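# Lift the weight until its foot passes the blue line

## Task

Lift the weight so that its foot ends up above the blue mark on the rule. If that cannot be reached, get it as high as possible before the available motion time is spent.

## Robot and tools

Robots. There are four Kinova Gen3 arms, arm1 to arm4, each with a five-fingered right hand and a wrist camera (armN_cam_wrist). Bases in the scene frame (metres): arm1 at (+1.503, +0.310, +0.784) and arm2 at (+1.499, -0.309, +0.720), both turned to face -x. arm3 at (-1.501, -0.311, +0.741) and arm4 at (-1.500, +0.310, +0.701), both facing +x. Each hand reaches about 1.06 m from its joint 1 axis. Fixed cameras: cam_back, cam_over, cam_side, cam_wheel.

Frame. Every pose uses one scene frame in metres, with the origin on the floor and +z up. Orientations are quaternions written w, x, y, z. The hand point sits 0.045 m in front of the palm. Its +z runs along the straightened fingers, +y comes out of the palm, and +x runs across the palm away from the thumb. Reported hand positions can be slightly wrong, more so at long reach.

move. Each arm gets its own optional object (arm1..arm4); any arm left out gets no new command, although it may keep driving toward its earlier goal. Inside an arm's object:
- joints: a dictionary of absolute targets by name. joint1_rad to joint7_rad are in radians. Limits: joints 1, 3, 5 and 7 are ±6.283; joint2 is ±2.249; joint4 is ±2.579; joint6 is ±2.099. Joint 1 spins the arm about its base, positive clockwise seen from above. Joint 2 at 0 is upright and positive leans forward. Joints 4 and 6 are straight at 0. Joint 7 rolls the hand. Finger keys hand_little, hand_ring, hand_middle, hand_index, hand_thumb_bend and hand_thumb_turn take absolute values from -1 (closed; for the thumb turn, in front of the palm) to +1 (open; thumb beside the palm). hand_force_limit runs from -1 to +1 and sets the closing stop force, about 0 to 10 N (15 N for the thumb). hand_speed runs from -0.96 to 1, reaching full speed at +0.48. The last two are settings only and move nothing by themselves.
- target: one list of seven numbers [x, y, z, qw, qx, qy, qz], an absolute hand-point pose in the scene frame. The hand travels toward it in a straight line from its current hand_target. When target is used, joints may hold only the hand_ keys.
- speed: maximum hand speed in m/s, from 0.002 to 0.5, default 0.25. Rotation is capped at twice that number in rad/s.
- min_time_s: the shortest duration in seconds (0.1 to 8) for that arm's joint motions.
- cameras: a list of names, or ["all"], or []. A name that does not exist makes the call invalid.
Every motion in one call begins together. Hand paths end together, and no later than 10 s. A call lasts at most 15 s. Paths do not steer around obstacles or other arms, and a nearly straight arm can overshoot its speed. Calling move with no action returns all states and images.

wait: seconds from 0 to 10, with optional cameras. It commands nothing and returns the state. zoom_image: camera name plus region [x0, y0, x1, y1] in pixels of that camera's latest image, at most 504×504. show_instructions returns the reference images. finished_scene ends the scene for good, and the weight must stay raised without help.

Results. "move" lists the robots that received a motion. "as last shown" marks an arm that got no command. "pictures" gives the image order. The hand line is the measured hand-point pose and hand_target is the pose at the held joint targets. Status words:
- done: within 1 cm and 2°, or within ±0.01 rad for joints.
- off_target: resting short of the goal and possibly still pushing. This is not a stop.
- time_out: the joint holds where it came to rest.
- not_followed, "joint command not followed" or "pose unreachable": a safety check withheld the motion.
Joint velocities are in rad/s, and "within noise" means the arm is still. Joint torques are in N m, positive toward larger joint values. Flange force is the outside force on the wrist along its own axes. hand_stopped_by gives six words, for little, ring, middle, index, thumb_bend and thumb_turn: moving, target, force, stalled or fault. The *_load_n values are fingertip loads in N, positive when the finger is pushed open. If these fall to about 0, the grip has been lost.

Gripping. A finger motor starts only when its target changes, by 0.002 or more. It stops on arriving or when its load hits hand_force_limit. To grip harder, raise the limit and send a target that is more closed than the current reading. Close at hand_speed -0.94 or below for a soft grip. With the thumb turned in front of the palm, the hand can enclose objects about 0.035 to 0.065 m thick, or handles down to about 0.025 m. A bracket on the little-finger side of the wrist sticks out and can strike things.

Avoid:
- Arms touching or squeezing each other, including closing a hand on another robot's fingers. A hard press between robots ends the scene.
- Knocks that trip a torque sensor. A torque fault halts that arm for 10 s, and so does straying more than 5° from the planned joint path. Limits are 104.5 N m for joints 1-4 and 51.3 N m for joints 5-7, and a held load adds to this.
- Holding loads or reaching outstretched for long. Motors heat up: a MOTOR HOT warning appears at 60 °C, and at 75 °C the arm sags and stops.
- Dropping the weight even slightly, letting go while it moves, slamming it, or pushing hard against fixed objects.
- Strain on the fingers from heavy or fast-swung loads.
The scene keeps running while you think, and the robots hold your last command meanwhile.

Each tool is called after "Call:" by a JSON object that holds its "name" and its "arguments", one argument or row to a line.

Reference images:

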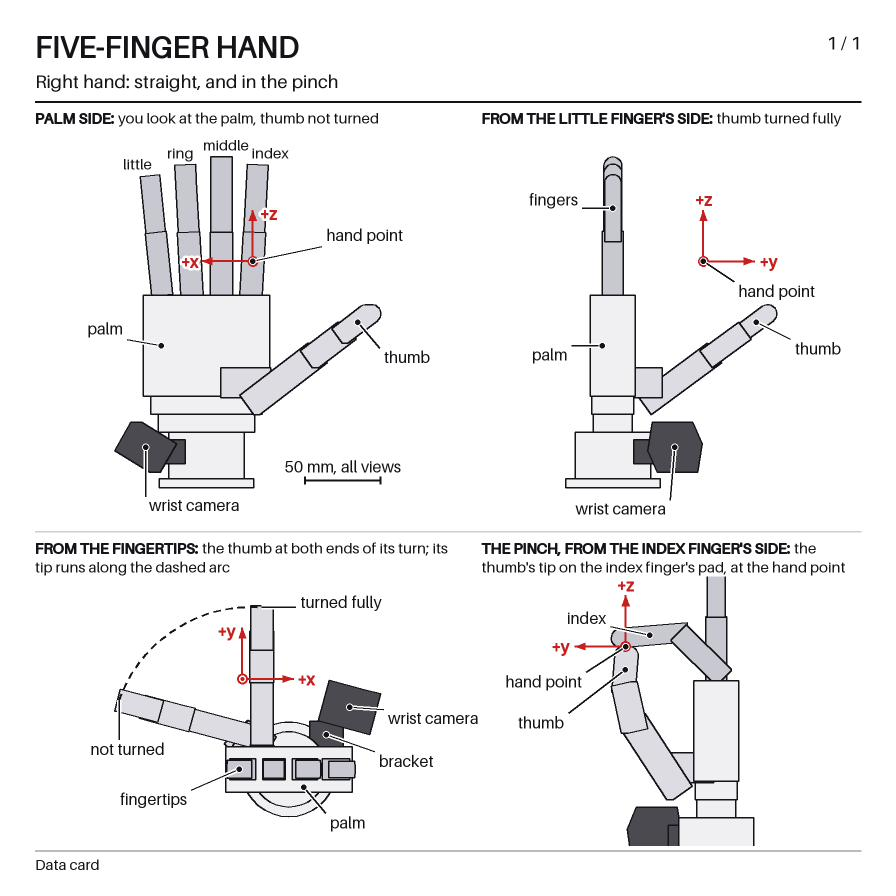

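## Session

Call:
{"name": "move", "arguments": {
  "cameras": ["all"]
}}

Scene clock: 0.00 s.
Joint torques (N m): no reading
Flange force (N): no reading
Joint velocities: within noise
arm1.joint_positions: joint1_rad=+0.318 joint2_rad=-0.430 joint3_rad=-0.076 joint4_rad=+1.470 joint5_rad=-0.045 joint6_rad=+2.030 joint7_rad=-2.127 hand_little=+1.000 hand_ring=+1.000 hand_middle=+1.000 hand_index=+1.000 hand_thumb_turn=+1.000 hand_thumb_bend=+1.000 hand_force_limit=+0.000 hand_speed=-0.800
arm1.joint_status: not commanded
arm1.hand_stopped_by: target,target,target,target,target,target
arm1.little_load_n: 0.0
arm1.ring_load_n: 0.0
arm1.middle_load_n: 0.0
arm1.index_load_n: 0.5
arm1.thumb_bend_load_n: 0.0
arm1.thumb_turn_load_n: 0.5
arm1.hand: x=+1.3292 y=+0.3163 z=+1.2950 quat_wxyz=(-0.006, -0.925, +0.378, +0.039) (m; scene frame)
arm1.hand_target: x=+1.3292 y=+0.3163 z=+1.2950 quat_wxyz=(-0.006, -0.925, +0.378, +0.039) (m; scene frame)
arm1.hand_status: not commanded
arm2.joint_positions: joint1_rad=+0.268 joint2_rad=-0.462 joint3_rad=-0.074 joint4_rad=+1.535 joint5_rad=-0.011 joint6_rad=+2.022 joint7_rad=-1.887 hand_little=+1.000 hand_ring=+1.000 hand_middle=+1.000 hand_index=+1.000 hand_thumb_turn=+1.000 hand_thumb_bend=+1.000 hand_force_limit=+0.000 hand_speed=-0.800
arm2.joint_status: not commanded
arm2.hand_stopped_by: target,target,target,target,target,target
arm2.little_load_n: 0.0
arm2.ring_load_n: 0.0
arm2.middle_load_n: 0.0
arm2.index_load_n: 0.0
arm2.thumb_bend_load_n: 0.0
arm2.thumb_turn_load_n: 0.0
arm2.hand: x=+1.3433 y=-0.3061 z=+1.2108 quat_wxyz=(-0.010, +0.964, -0.266, -0.022) (m; scene frame)
arm2.hand_target: x=+1.3433 y=-0.3061 z=+1.2108 quat_wxyz=(-0.010, +0.964, -0.266, -0.022) (m; scene frame)
arm2.hand_status: not commanded
arm3.joint_positions: joint1_rad=+0.289 joint2_rad=-0.364 joint3_rad=-0.062 joint4_rad=+1.569 joint5_rad=-0.041 joint6_rad=+1.991 joint7_rad=-1.732 hand_little=+1.000 hand_ring=+1.000 hand_middle=+1.000 hand_index=+1.000 hand_thumb_turn=+1.000 hand_thumb_bend=+1.000 hand_force_limit=+0.000 hand_speed=-0.800
arm3.joint_status: not commanded
arm3.hand_stopped_by: target,target,target,target,target,target
arm3.little_load_n: 0.0
arm3.ring_load_n: 0.0
arm3.middle_load_n: 0.0
arm3.index_load_n: 0.0
arm3.thumb_bend_load_n: 0.0
arm3.thumb_turn_load_n: 0.0
arm3.hand: x=-1.3313 y=-0.2983 z=+1.2084 quat_wxyz=(+0.026, -0.176, -0.984, -0.007) (m; scene frame)
arm3.hand_target: x=-1.3313 y=-0.2983 z=+1.2084 quat_wxyz=(+0.026, -0.176, -0.984, -0.007) (m; scene frame)
arm3.hand_status: not commanded
arm4.joint_positions: joint1_rad=-0.216 joint2_rad=-0.456 joint3_rad=-0.052 joint4_rad=+1.422 joint5_rad=+0.006 joint6_rad=+1.998 joint7_rad=-1.918 hand_little=+1.000 hand_ring=+1.000 hand_middle=+1.000 hand_index=+1.000 hand_thumb_turn=+1.000 hand_thumb_bend=+1.000 hand_force_limit=+0.000 hand_speed=-0.800
arm4.joint_status: not commanded
arm4.hand_stopped_by: target,target,target,target,target,target
arm4.little_load_n: 0.0
arm4.ring_load_n: 0.0
arm4.middle_load_n: 0.0
arm4.index_load_n: -0.5
arm4.thumb_bend_load_n: -0.5
arm4.thumb_turn_load_n: 0.0
arm4.hand: x=-1.3317 y=+0.3744 z=+1.2332 quat_wxyz=(-0.088, -0.061, -0.994, -0.012) (m; scene frame)
arm4.hand_target: x=-1.3317 y=+0.3744 z=+1.2332 quat_wxyz=(-0.088, -0.061, -0.994, -0.012) (m; scene frame)
arm4.hand_status: not commanded
pictures: arm1_cam_wrist, arm2_cam_wrist, arm3_cam_wrist, arm4_cam_wrist, cam_back, cam_over, cam_side, cam_wheel

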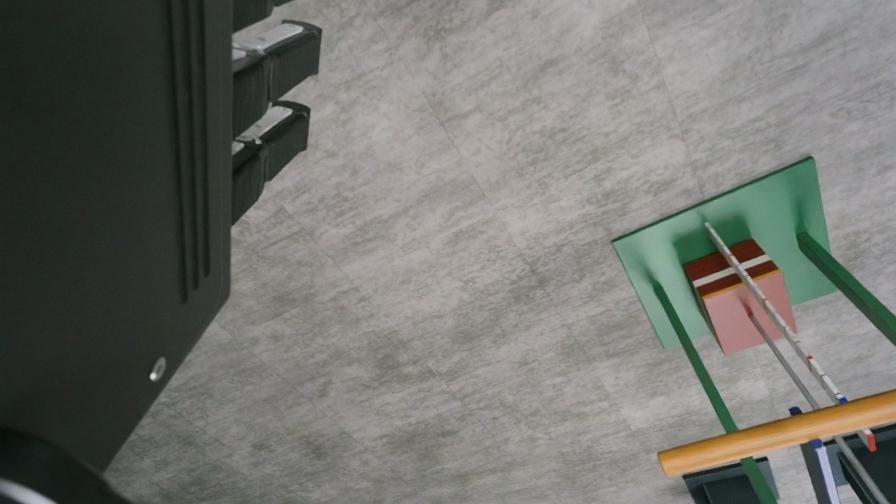

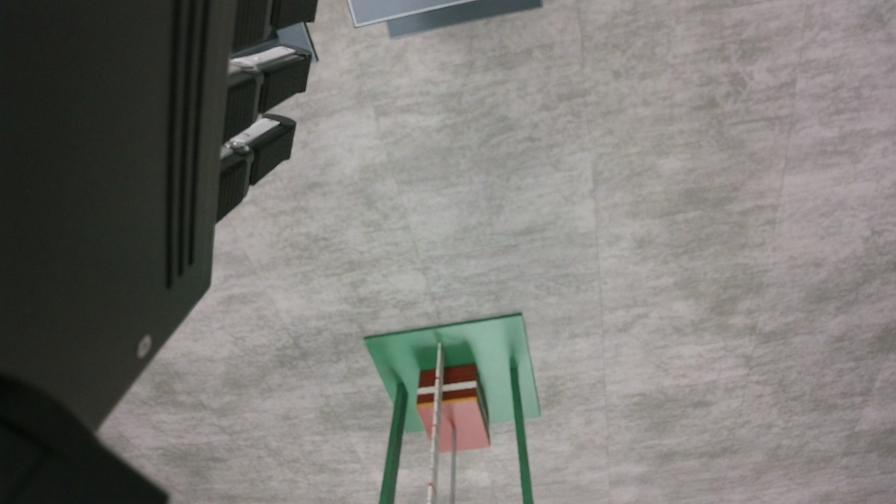

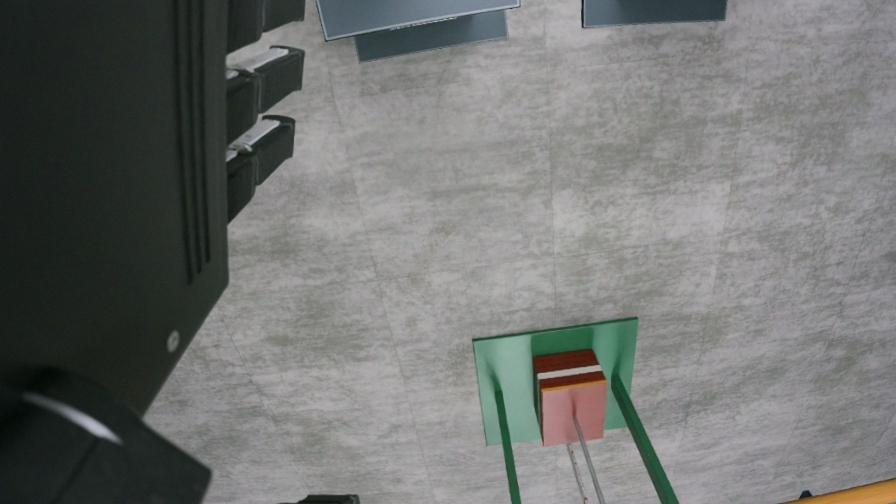

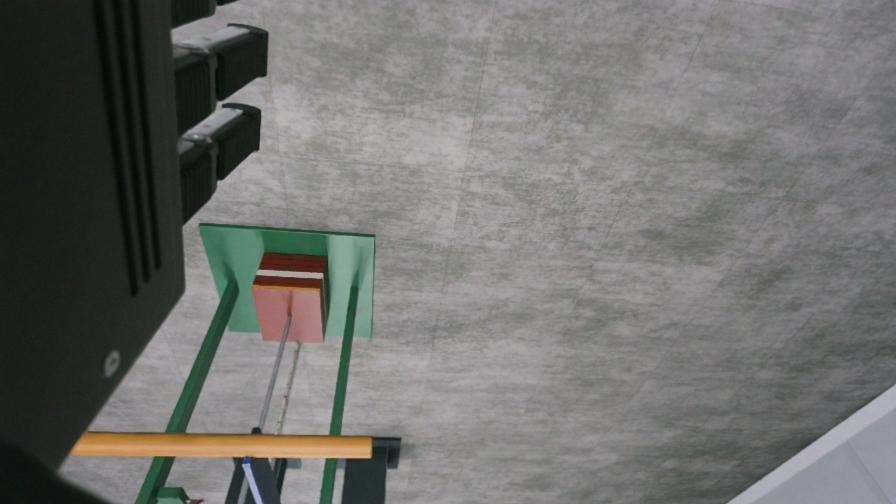

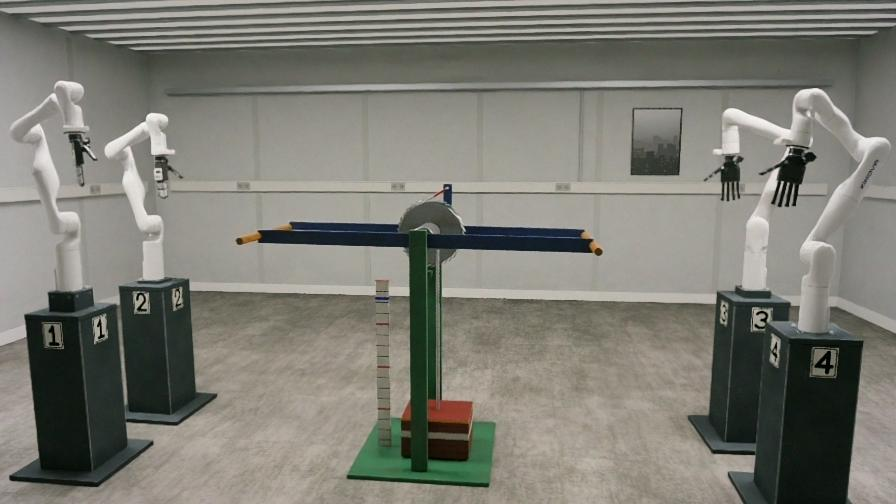

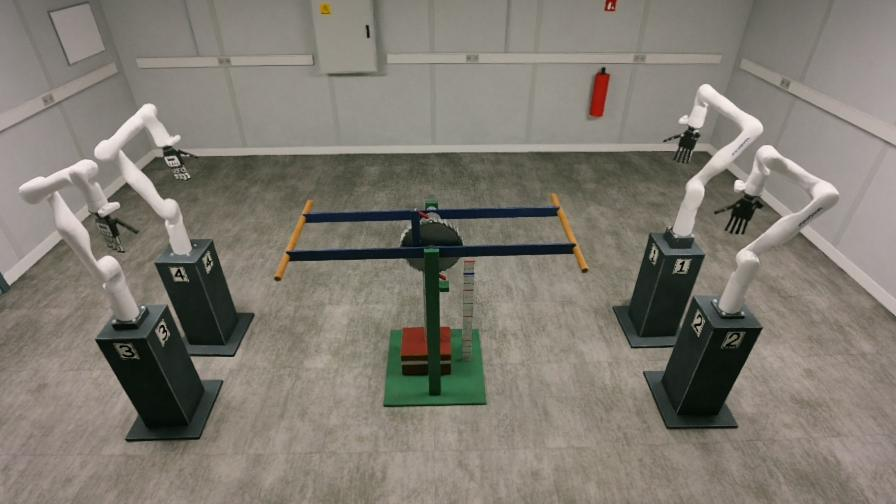

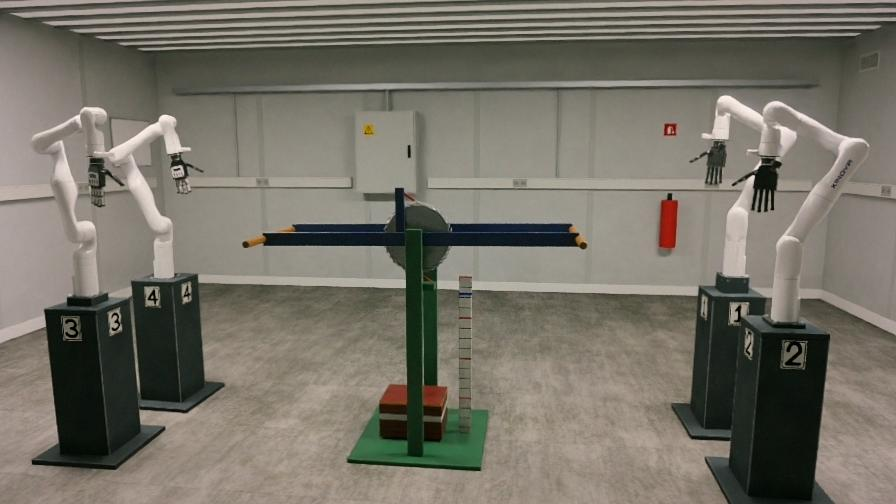

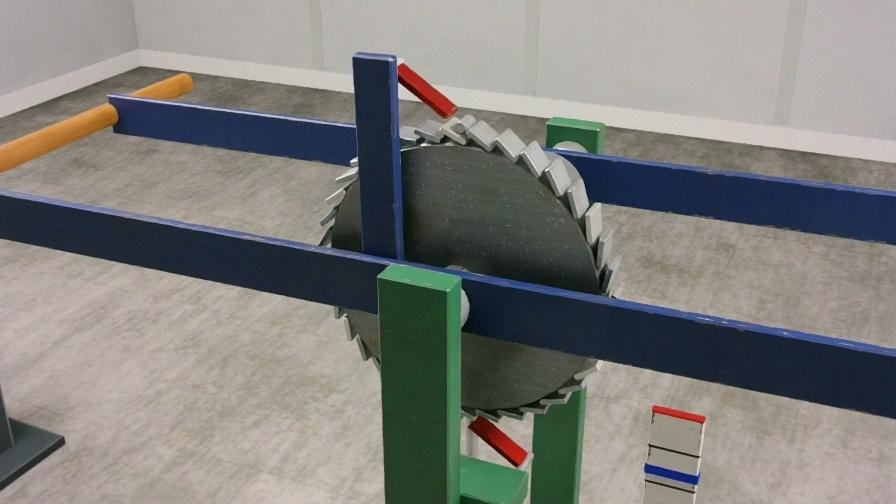

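Call:
{"name": "zoom_image", "arguments": {
  "camera": "cam_wheel",
  "region": [300, 20, 660, 240]
}}

Call:
{"name": "zoom_image", "arguments": {
  "camera": "cam_wheel",
  "region": [300, 240, 740, 504]
}}

Call:
{"name": "zoom_image", "arguments": {
  "camera": "cam_side",
  "region": [340, 170, 620, 330]
}}

Call:
{"name": "zoom_image", "arguments": {
  "camera": "cam_side",
  "region": [340, 320, 540, 480]
}}

Call:
{"name": "zoom_image", "arguments": {
  "camera": "cam_over",
  "region": [260, 170, 440, 300]
}}

Call:
{"name": "zoom_image", "arguments": {
  "camera": "cam_over",
  "region": [430, 170, 610, 300]
}}

Call:
{"name": "zoom_image", "arguments": {
  "camera": "cam_back",
  "region": [340, 160, 620, 330]
}}

Call:
{"name": "zoom_image", "arguments": {
  "camera": "cam_back",
  "region": [340, 250, 540, 490]
}}

Call:
{"name": "zoom_image", "arguments": {
  "camera": "cam_over",
  "region": [370, 180, 510, 420]
}}

Scaled by 1.400 from the camera's image (finer frame: 1280x720).

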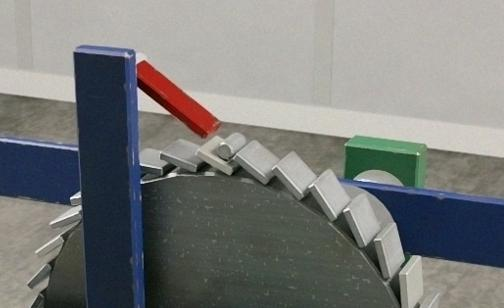

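Scaled by 1.145 from the camera's image (finer frame: 1280x720).

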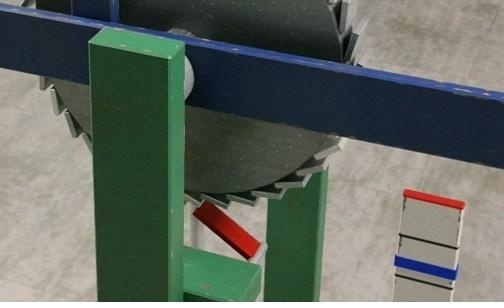

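Scaled by 1.800 from the camera's image (finer frame: 1280x720).

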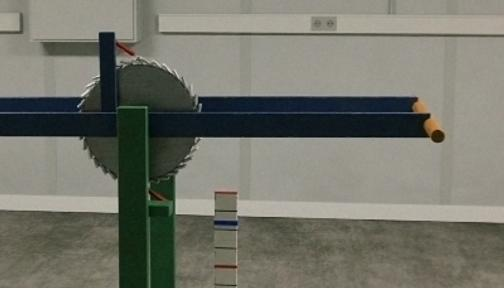

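Scaled by 2.520 from the camera's image (finer frame: 1280x720).

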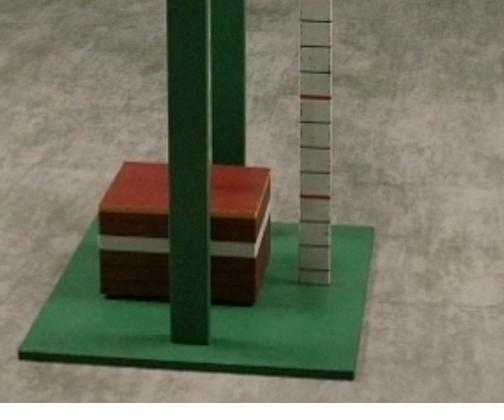

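Scaled by 2.800 from the camera's image (finer frame: 1280x720).

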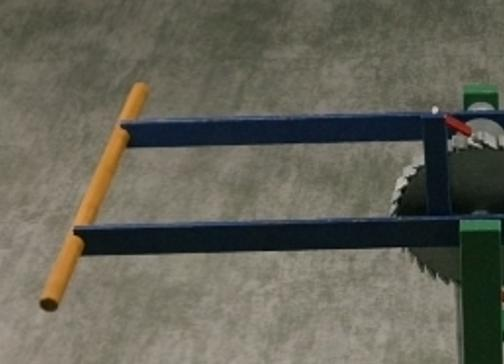

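Scaled by 2.800 from the camera's image (finer frame: 1280x720).

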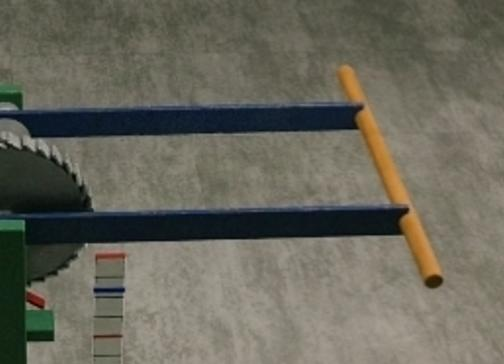

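Scaled by 1.800 from the camera's image (finer frame: 1280x720).

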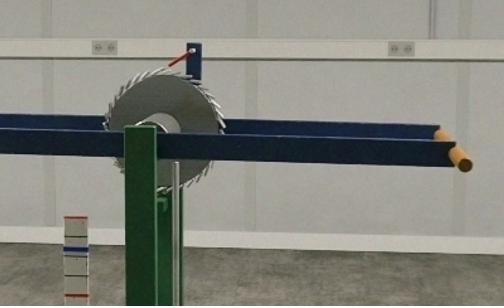

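Scaled by 2.100 from the camera's image (finer frame: 1280x720).

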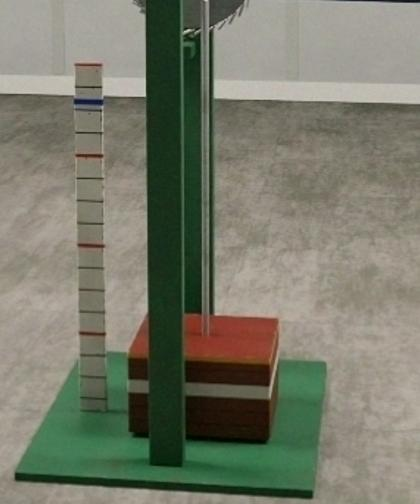

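Scaled by 2.100 from the camera's image (finer frame: 1280x720).

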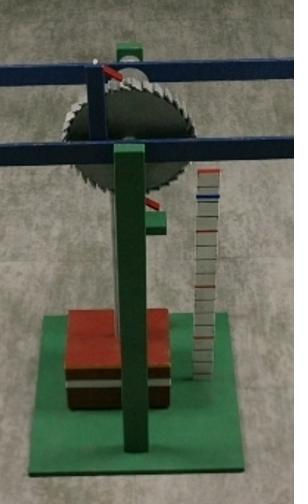

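Call:
{"name": "zoom_image", "arguments": {
  "camera": "cam_back",
  "region": [225, 205, 325, 265]
}}

Call:
{"name": "zoom_image", "arguments": {
  "camera": "cam_back",
  "region": [540, 205, 640, 265]
}}

Call:
{"name": "zoom_image", "arguments": {
  "camera": "cam_side",
  "region": [235, 205, 335, 265]
}}

Call:
{"name": "zoom_image", "arguments": {
  "camera": "cam_side",
  "region": [530, 205, 630, 265]
}}

Call:
{"name": "zoom_image", "arguments": {
  "camera": "cam_back",
  "region": [390, 180, 490, 280]
}}

Call:
{"name": "zoom_image", "arguments": {
  "camera": "cam_side",
  "region": [370, 180, 470, 280]
}}

Scaled by 5.040 from the camera's image (finer frame: 1280x720).

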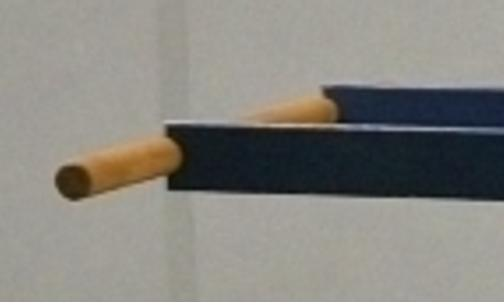

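Scaled by 5.040 from the camera's image (finer frame: 1280x720).

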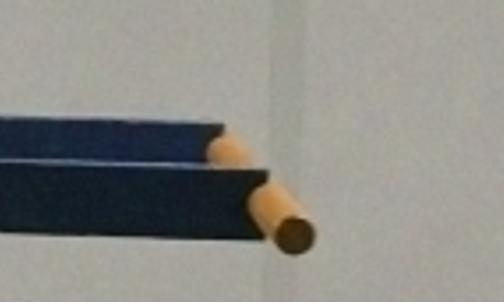

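Scaled by 5.040 from the camera's image (finer frame: 1280x720).

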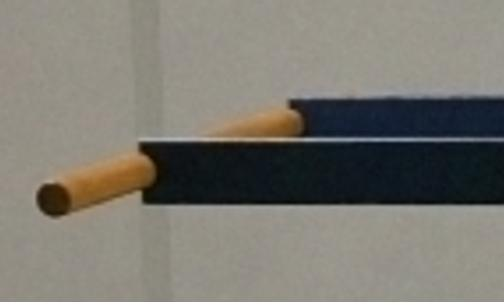

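Scaled by 5.040 from the camera's image (finer frame: 1280x720).

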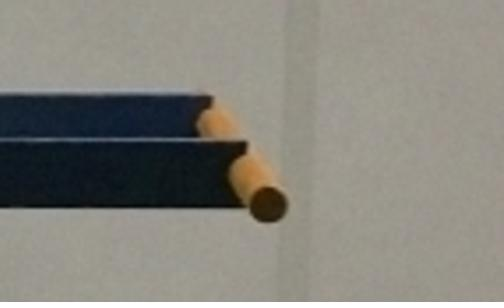

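Scaled by 5.040 from the camera's image (finer frame: 1280x720).

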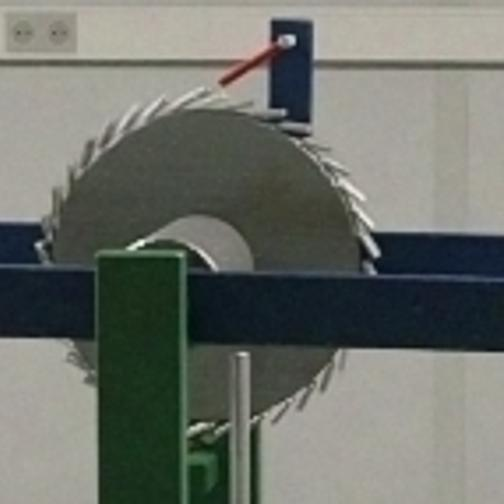

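Scaled by 5.040 from the camera's image (finer frame: 1280x720).

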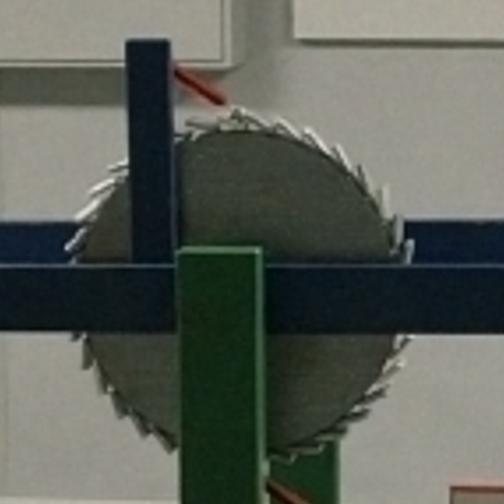

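Call:
{"name": "zoom_image", "arguments": {
  "camera": "cam_wheel",
  "region": [400, 90, 640, 310]
}}

Call:
{"name": "zoom_image", "arguments": {
  "camera": "cam_wheel",
  "region": [380, 40, 500, 150]
}}

Call:
{"name": "zoom_image", "arguments": {
  "camera": "cam_wheel",
  "region": [400, 370, 640, 504]
}}

Scaled by 2.100 from the camera's image (finer frame: 1280x720).

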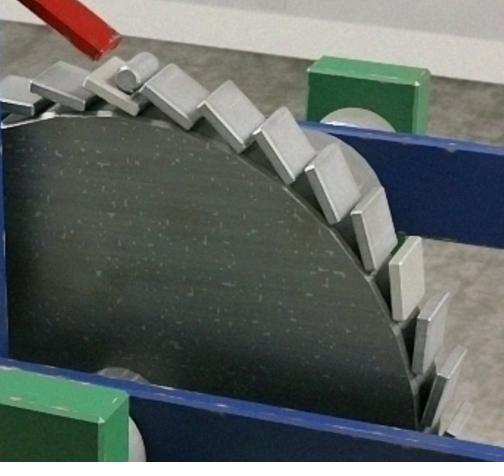

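Scaled by 4.200 from the camera's image (finer frame: 1280x720).

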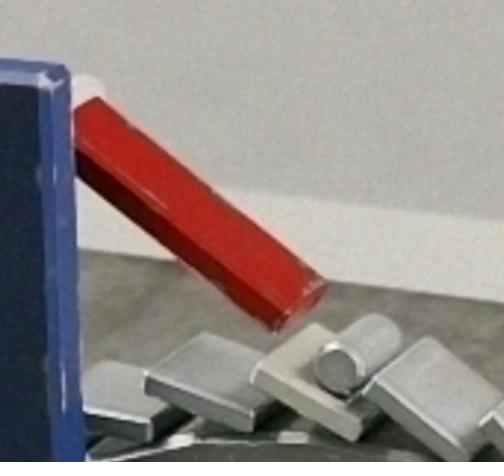

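Scaled by 2.100 from the camera's image (finer frame: 1280x720).

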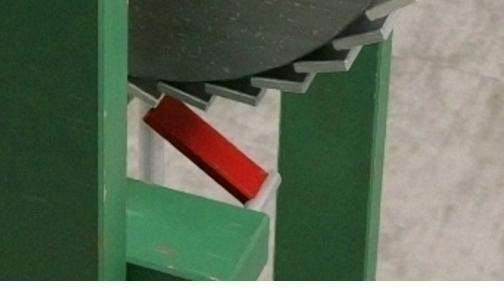

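Call:
{"name": "move", "arguments": {
  "arm1": {"joints": {"joint1_rad": -0.121, "joint2_rad": 0.807, "joint3_rad": 0, "joint4_rad": 2.172, "joint5_rad": 0, "joint6_rad": -1.408, "joint7_rad": 0, "hand_thumb_turn": -1, "hand_speed": 0.3}},
  "arm2": {"joints": {"joint1_rad": 0.0, "joint2_rad": 0.622, "joint3_rad": 0, "joint4_rad": 2.187, "joint5_rad": 0, "joint6_rad": -1.238, "joint7_rad": 0, "hand_thumb_turn": -1, "hand_speed": 0.3}},
  "cameras": ["arm1_cam_wrist", "arm2_cam_wrist", "cam_back", "cam_over", "cam_side"]
}}

Scene clock: 16.57 s.
Joint torques (N m): arm1=[1.09 -17.15 0.61 -3.96 0.18 -2.42 -0.76] | arm2=[-0.37 -15.49 1.12 -6.14 -0.12 -2.39 0.08] | arm3=[0.47 -0.67 0.65 -7.49 -0.08 0.01 0.3] | arm4=[-0.67 3.22 -1.71 -7.43 0.15 -0.88 -0.26]
Flange force (N): arm1=[-3.5 -0.5 -0.7] | arm2=[0.5 -1.0 -4.3] | arm3=[0.2 2.9 -0.6] | arm4=[3.2 -7.1 2.2]
move: arm1 done; arm2 done
Joint velocities: within noise
arm1.joint_positions: joint1_rad=-0.121 joint2_rad=+0.807 joint3_rad=+0.000 joint4_rad=+2.172 joint5_rad=+0.000 joint6_rad=-1.408 joint7_rad=+0.000 hand_little=+1.000 hand_ring=+1.000 hand_middle=+1.000 hand_index=+1.000 hand_thumb_turn=-1.000 hand_thumb_bend=+1.000 hand_force_limit=+0.000 hand_speed=+0.300
arm1.joint_status: all done
arm1.hand_stopped_by: target,target,target,target,target,target
arm1.little_load_n: 0.0
arm1.ring_load_n: 0.0
arm1.middle_load_n: -0.5
arm1.index_load_n: 0.0
arm1.thumb_bend_load_n: 0.0
arm1.thumb_turn_load_n: 0.0
arm1.hand: x=+0.8336 y=+0.2156 z=+0.9937 quat_wxyz=(+0.472, -0.463, -0.532, +0.530)
arm1.hand_target: x=+0.8336 y=+0.2156 z=+0.9937 quat_wxyz=(+0.472, -0.463, -0.532, +0.530)
arm1.hand_status: not commanded
arm2.joint_positions: joint1_rad=+0.000 joint2_rad=+0.622 joint3_rad=+0.000 joint4_rad=+2.187 joint5_rad=+0.000 joint6_rad=-1.238 joint7_rad=+0.000 hand_little=+1.000 hand_ring=+1.000 hand_middle=+1.000 hand_index=+1.000 hand_thumb_turn=-1.000 hand_thumb_bend=+1.000 hand_force_limit=+0.000 hand_speed=+0.300
arm2.joint_status: all done
arm2.hand_stopped_by: target,target,target,target,target,target
arm2.little_load_n: 0.0
arm2.ring_load_n: 0.0
arm2.middle_load_n: 0.0
arm2.index_load_n: 0.0
arm2.thumb_bend_load_n: 0.0
arm2.thumb_turn_load_n: 0.0
arm2.hand: x=+0.8282 y=-0.2966 z=+0.9878 quat_wxyz=(-0.505, +0.508, +0.493, -0.493)
arm2.hand_target: x=+0.8282 y=-0.2966 z=+0.9878 quat_wxyz=(-0.505, +0.508, +0.493, -0.493)
arm2.hand_status: not commanded
arm3, arm4: as last shown
arm4.index_load_n: 0.0
arm4.thumb_bend_load_n: 0.0
arm1_cam_wrist: T_world_to_cam=[[-0.08115, 0.25809, -0.96271, 0.96954], [0.61932, -0.74374, -0.25159, -0.10746], [-0.78093, -0.61664, -0.09948, 0.99458]] pos_world=[0.92193, 0.28315, 1.00529]
arm2_cam_wrist: T_world_to_cam=[[0.01623, 0.29751, -0.95458, 1.01319], [0.47146, -0.84419, -0.25509, -0.38671], [-0.88174, -0.44591, -0.15397, 0.86906]] pos_world=[0.93216, -0.24037, 1.00234]

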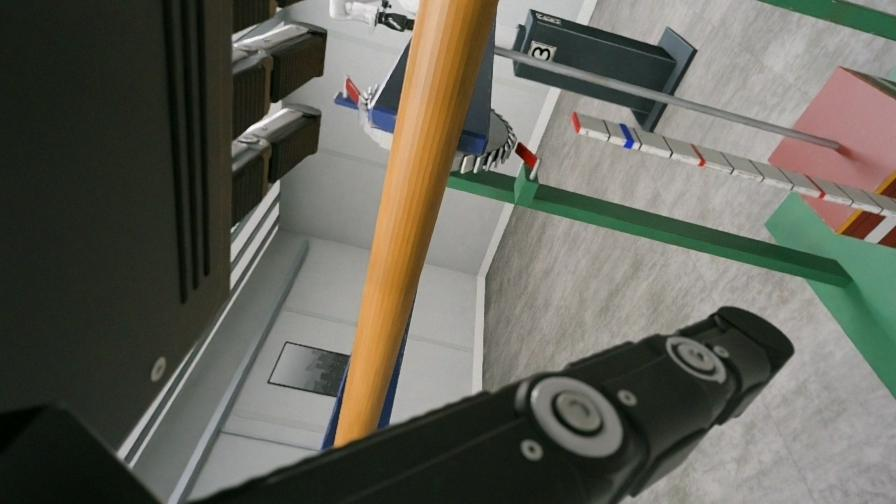

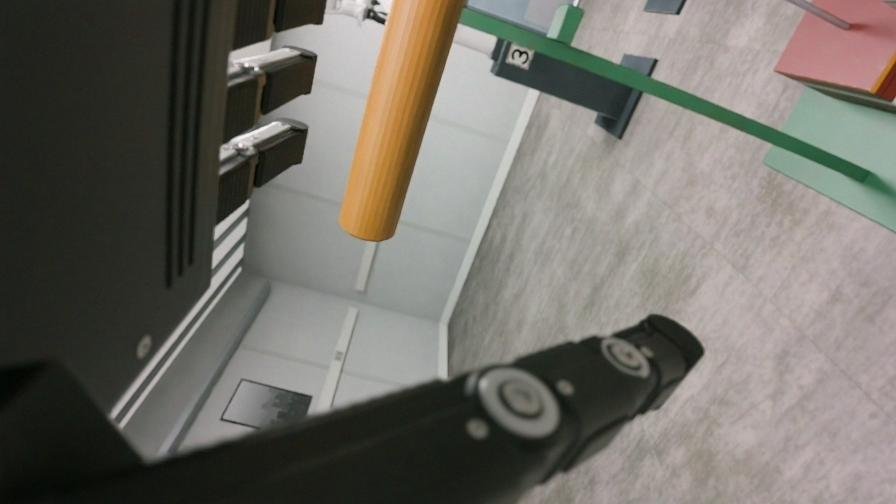

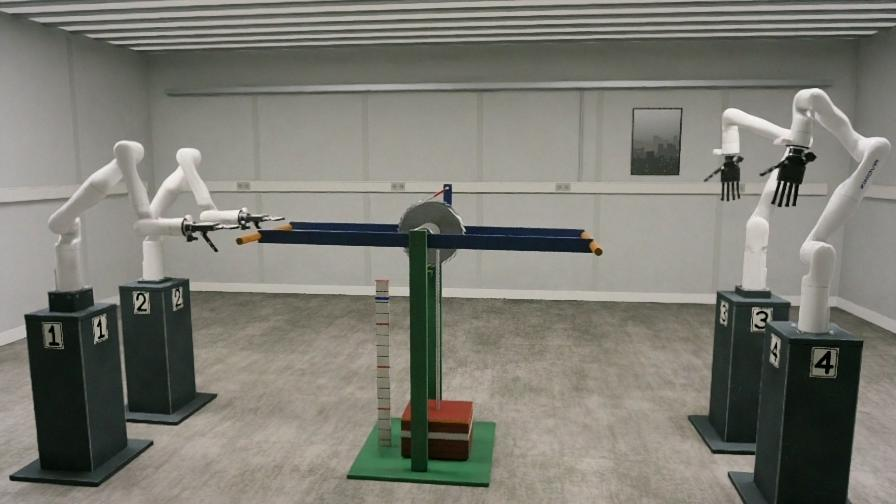

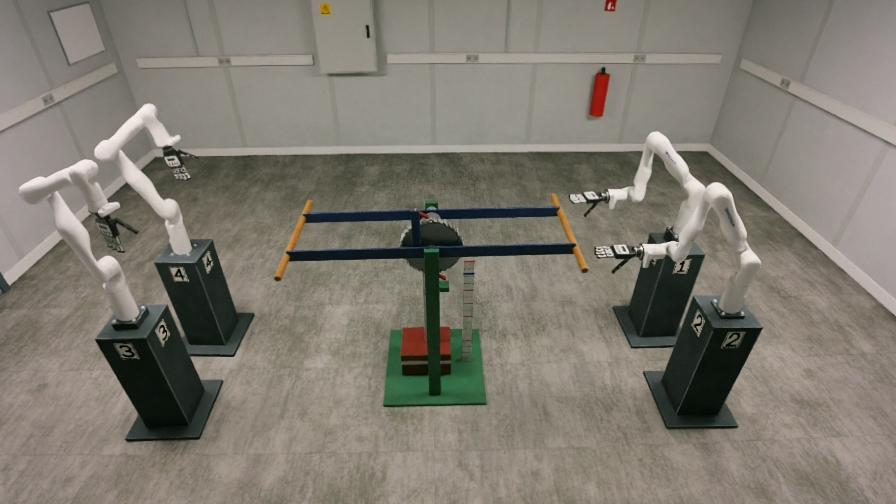

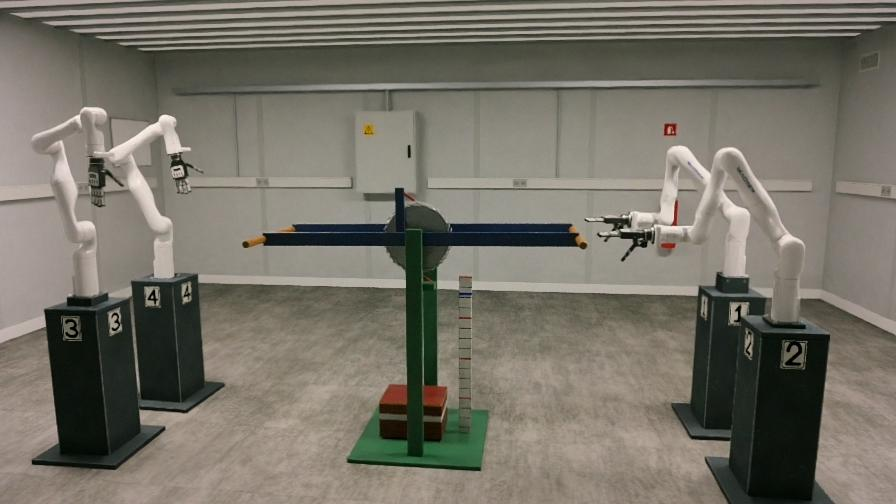

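Call:
{"name": "zoom_image", "arguments": {
  "camera": "cam_back",
  "region": [170, 190, 310, 270]
}}

Call:
{"name": "zoom_image", "arguments": {
  "camera": "cam_side",
  "region": [550, 190, 690, 270]
}}

Call:
{"name": "zoom_image", "arguments": {
  "camera": "cam_over",
  "region": [530, 170, 670, 290]
}}

Call:
{"name": "zoom_image", "arguments": {
  "camera": "arm1_cam_wrist",
  "region": [220, 0, 720, 504]
}}

Call:
{"name": "zoom_image", "arguments": {
  "camera": "arm2_cam_wrist",
  "region": [220, 0, 720, 504]
}}

Scaled by 3.600 from the camera's image (finer frame: 1280x720).

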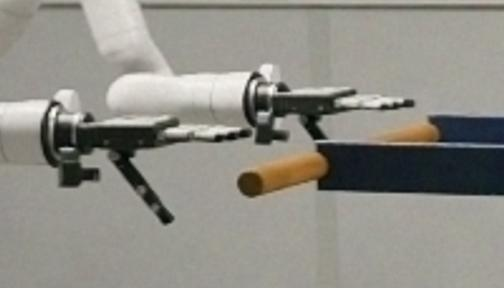

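Scaled by 3.600 from the camera's image (finer frame: 1280x720).

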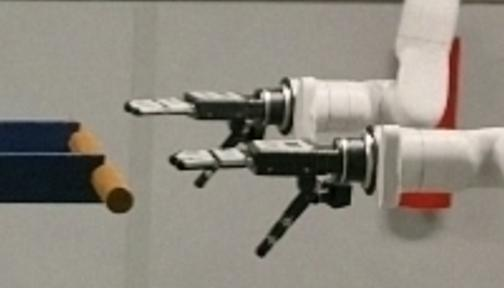

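Scaled by 3.600 from the camera's image (finer frame: 1280x720).

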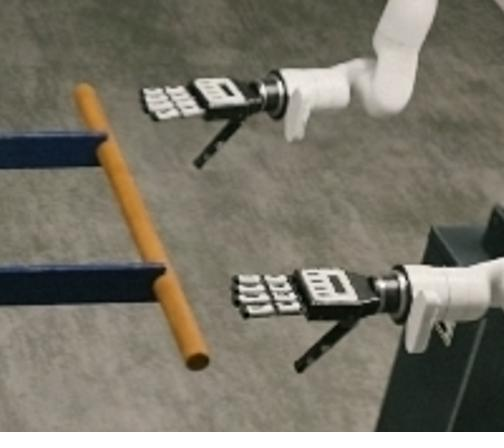

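Scaled by 1.000.

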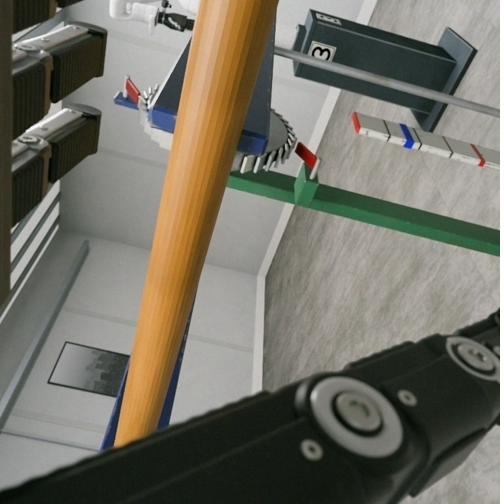

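Scaled by 1.000.

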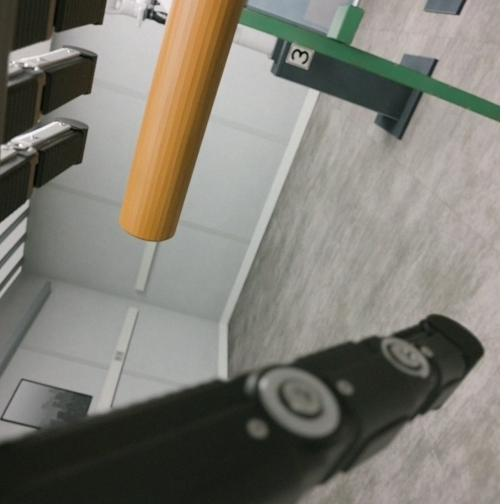

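Call:
{"name": "move", "arguments": {
  "arm1": {"target": [0.667, 0.235, 0.988, 0.5, -0.5, -0.5, 0.5], "speed": 0.2},
  "arm2": {"target": [0.667, -0.33, 0.988, 0.5, -0.5, -0.5, 0.5], "speed": 0.2},
  "cameras": ["arm1_cam_wrist", "arm2_cam_wrist", "cam_back", "cam_side"]
}}

Scene clock: 20.43 s.
Joint torques (N m): arm1=[1.13 -22.17 1.07 -7.03 0.32 -2.4 -0.76] | arm2=[-0.32 -20.65 1.2 -8.61 -0.15 -2.35 0.12] | arm3=[0.43 -0.66 0.7 -7.47 -0.07 0.03 0.26] | arm4=[-0.57 3.22 -1.7 -7.42 0.13 -0.84 -0.25]
Flange force (N): arm1=[-3.1 -0.4 -1.1] | arm2=[1.3 -0.8 -5.5] | arm3=[0.2 2.9 -0.6] | arm4=[3.2 -7.1 2.3]
move: arm1 done; arm2 done
Joint velocities: within noise
arm1.joint_positions: joint1_rad=-0.136 joint2_rad=+0.965 joint3_rad=+0.025 joint4_rad=+1.603 joint5_rad=-0.154 joint6_rad=-0.992 joint7_rad=+0.053 hand_little=+1.000 hand_ring=+1.000 hand_middle=+1.000 hand_index=+1.000 hand_thumb_turn=-1.000 hand_thumb_bend=+1.000 hand_force_limit=+0.000 hand_speed=+0.300
arm1.joint_status: not commanded
arm1.hand_stopped_by: target,target,target,target,target,target
arm1.little_load_n: 0.0
arm1.ring_load_n: 0.0
arm1.middle_load_n: 0.0
arm1.index_load_n: 0.0
arm1.thumb_bend_load_n: 0.0
arm1.thumb_turn_load_n: 0.0
arm1.hand: x=+0.6670 y=+0.2350 z=+0.9880 quat_wxyz=(+0.500, -0.500, -0.500, +0.500)
arm1.hand_target: x=+0.6670 y=+0.2350 z=+0.9880 quat_wxyz=(+0.500, -0.500, -0.500, +0.500)
arm1.hand_status: done (0.000 m and 0.0 deg from the pose sent, 0.168 m and 7.3 deg at the start)
arm2.joint_positions: joint1_rad=-0.057 joint2_rad=+0.821 joint3_rad=-0.001 joint4_rad=+1.629 joint5_rad=-0.040 joint6_rad=-0.882 joint7_rad=+0.029 hand_little=+1.000 hand_ring=+1.000 hand_middle=+1.000 hand_index=+1.000 hand_thumb_turn=-1.000 hand_thumb_bend=+1.000 hand_force_limit=+0.000 hand_speed=+0.300
arm2.joint_status: not commanded
arm2.hand_stopped_by: target,target,target,target,target,target
arm2.little_load_n: 0.0
arm2.ring_load_n: 0.0
arm2.middle_load_n: 0.0
arm2.index_load_n: 0.0
arm2.thumb_bend_load_n: 0.0
arm2.thumb_turn_load_n: 0.0
arm2.hand: x=+0.6670 y=-0.3300 z=+0.9880 quat_wxyz=(-0.500, +0.500, +0.500, -0.500)
arm2.hand_target: x=+0.6670 y=-0.3300 z=+0.9880 quat_wxyz=(-0.500, +0.500, +0.500, -0.500)
arm2.hand_status: done (0.000 m and 0.0 deg from the pose sent, 0.165 m and 1.5 deg at the start)
arm3, arm4: as last shown
arm4.middle_load_n: 0.5
arm1_cam_wrist: T_world_to_cam=[[-0.04155, 0.25563, -0.96588, 0.92278], [0.52137, -0.81911, -0.23922, 0.07943], [-0.85232, -0.51353, -0.09924, 0.89898]] pos_world=[0.76315, 0.29082, 0.99951]
arm2_cam_wrist: T_world_to_cam=[[0.00595, 0.29962, -0.95404, 1.03294], [0.49301, -0.83093, -0.25788, -0.34619], [-0.87, -0.46882, -0.15266, 0.69527]] pos_world=[0.76942, -0.27119, 1.00233]

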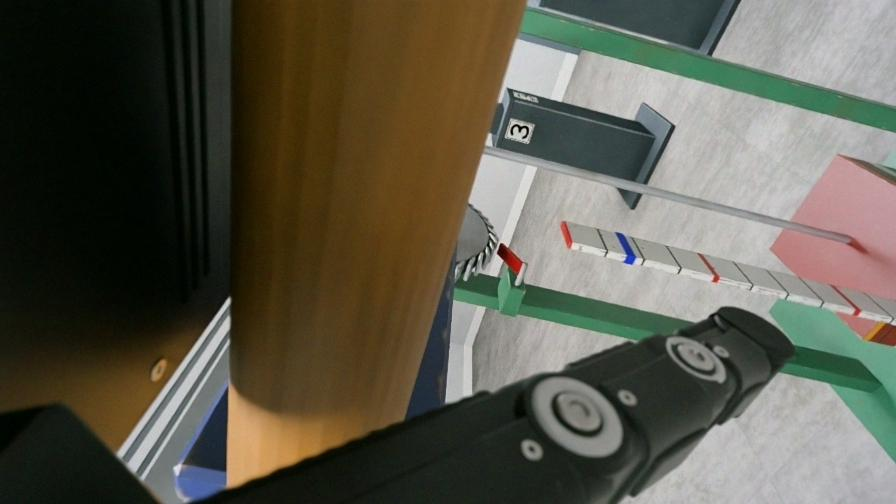

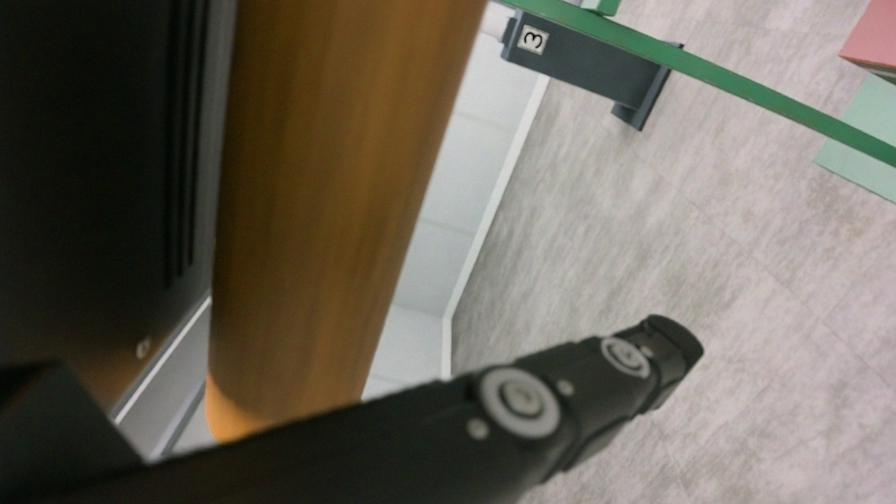

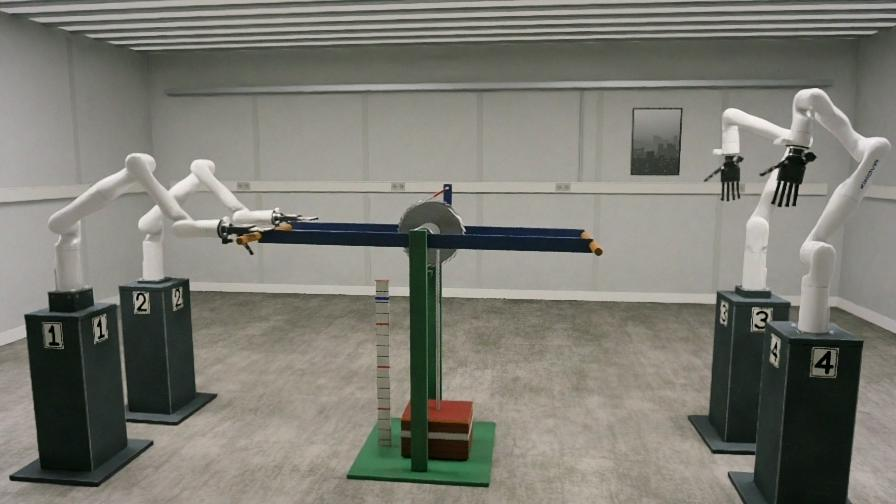

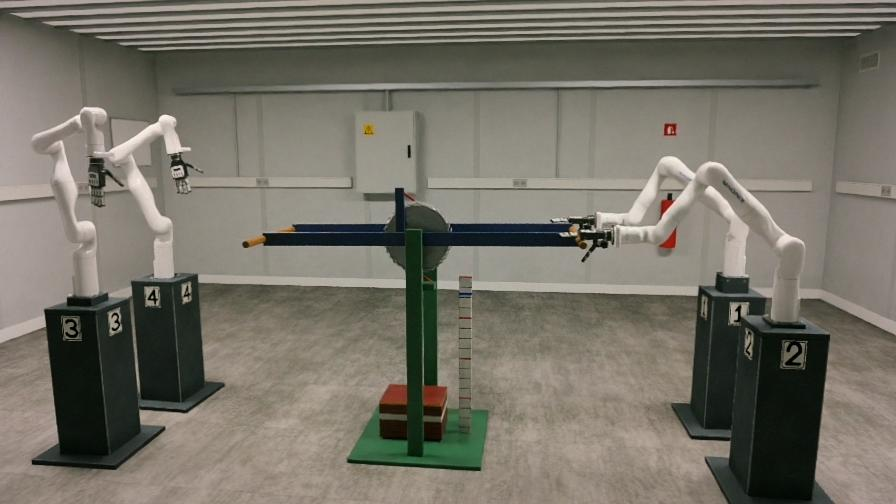

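Call:
{"name": "zoom_image", "arguments": {
  "camera": "cam_back",
  "region": [200, 195, 320, 265]
}}

Call:
{"name": "zoom_image", "arguments": {
  "camera": "cam_side",
  "region": [530, 195, 650, 265]
}}

Scaled by 4.200 from the camera's image (finer frame: 1280x720).

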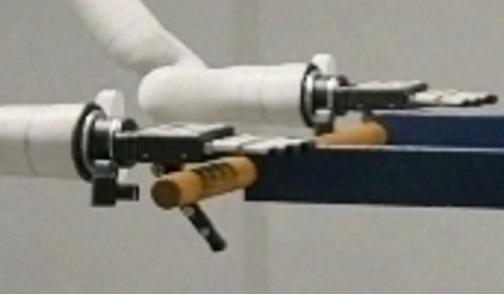

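Scaled by 4.200 from the camera's image (finer frame: 1280x720).

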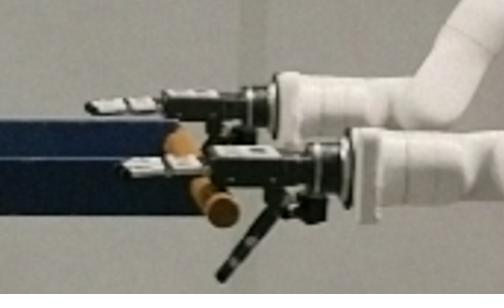

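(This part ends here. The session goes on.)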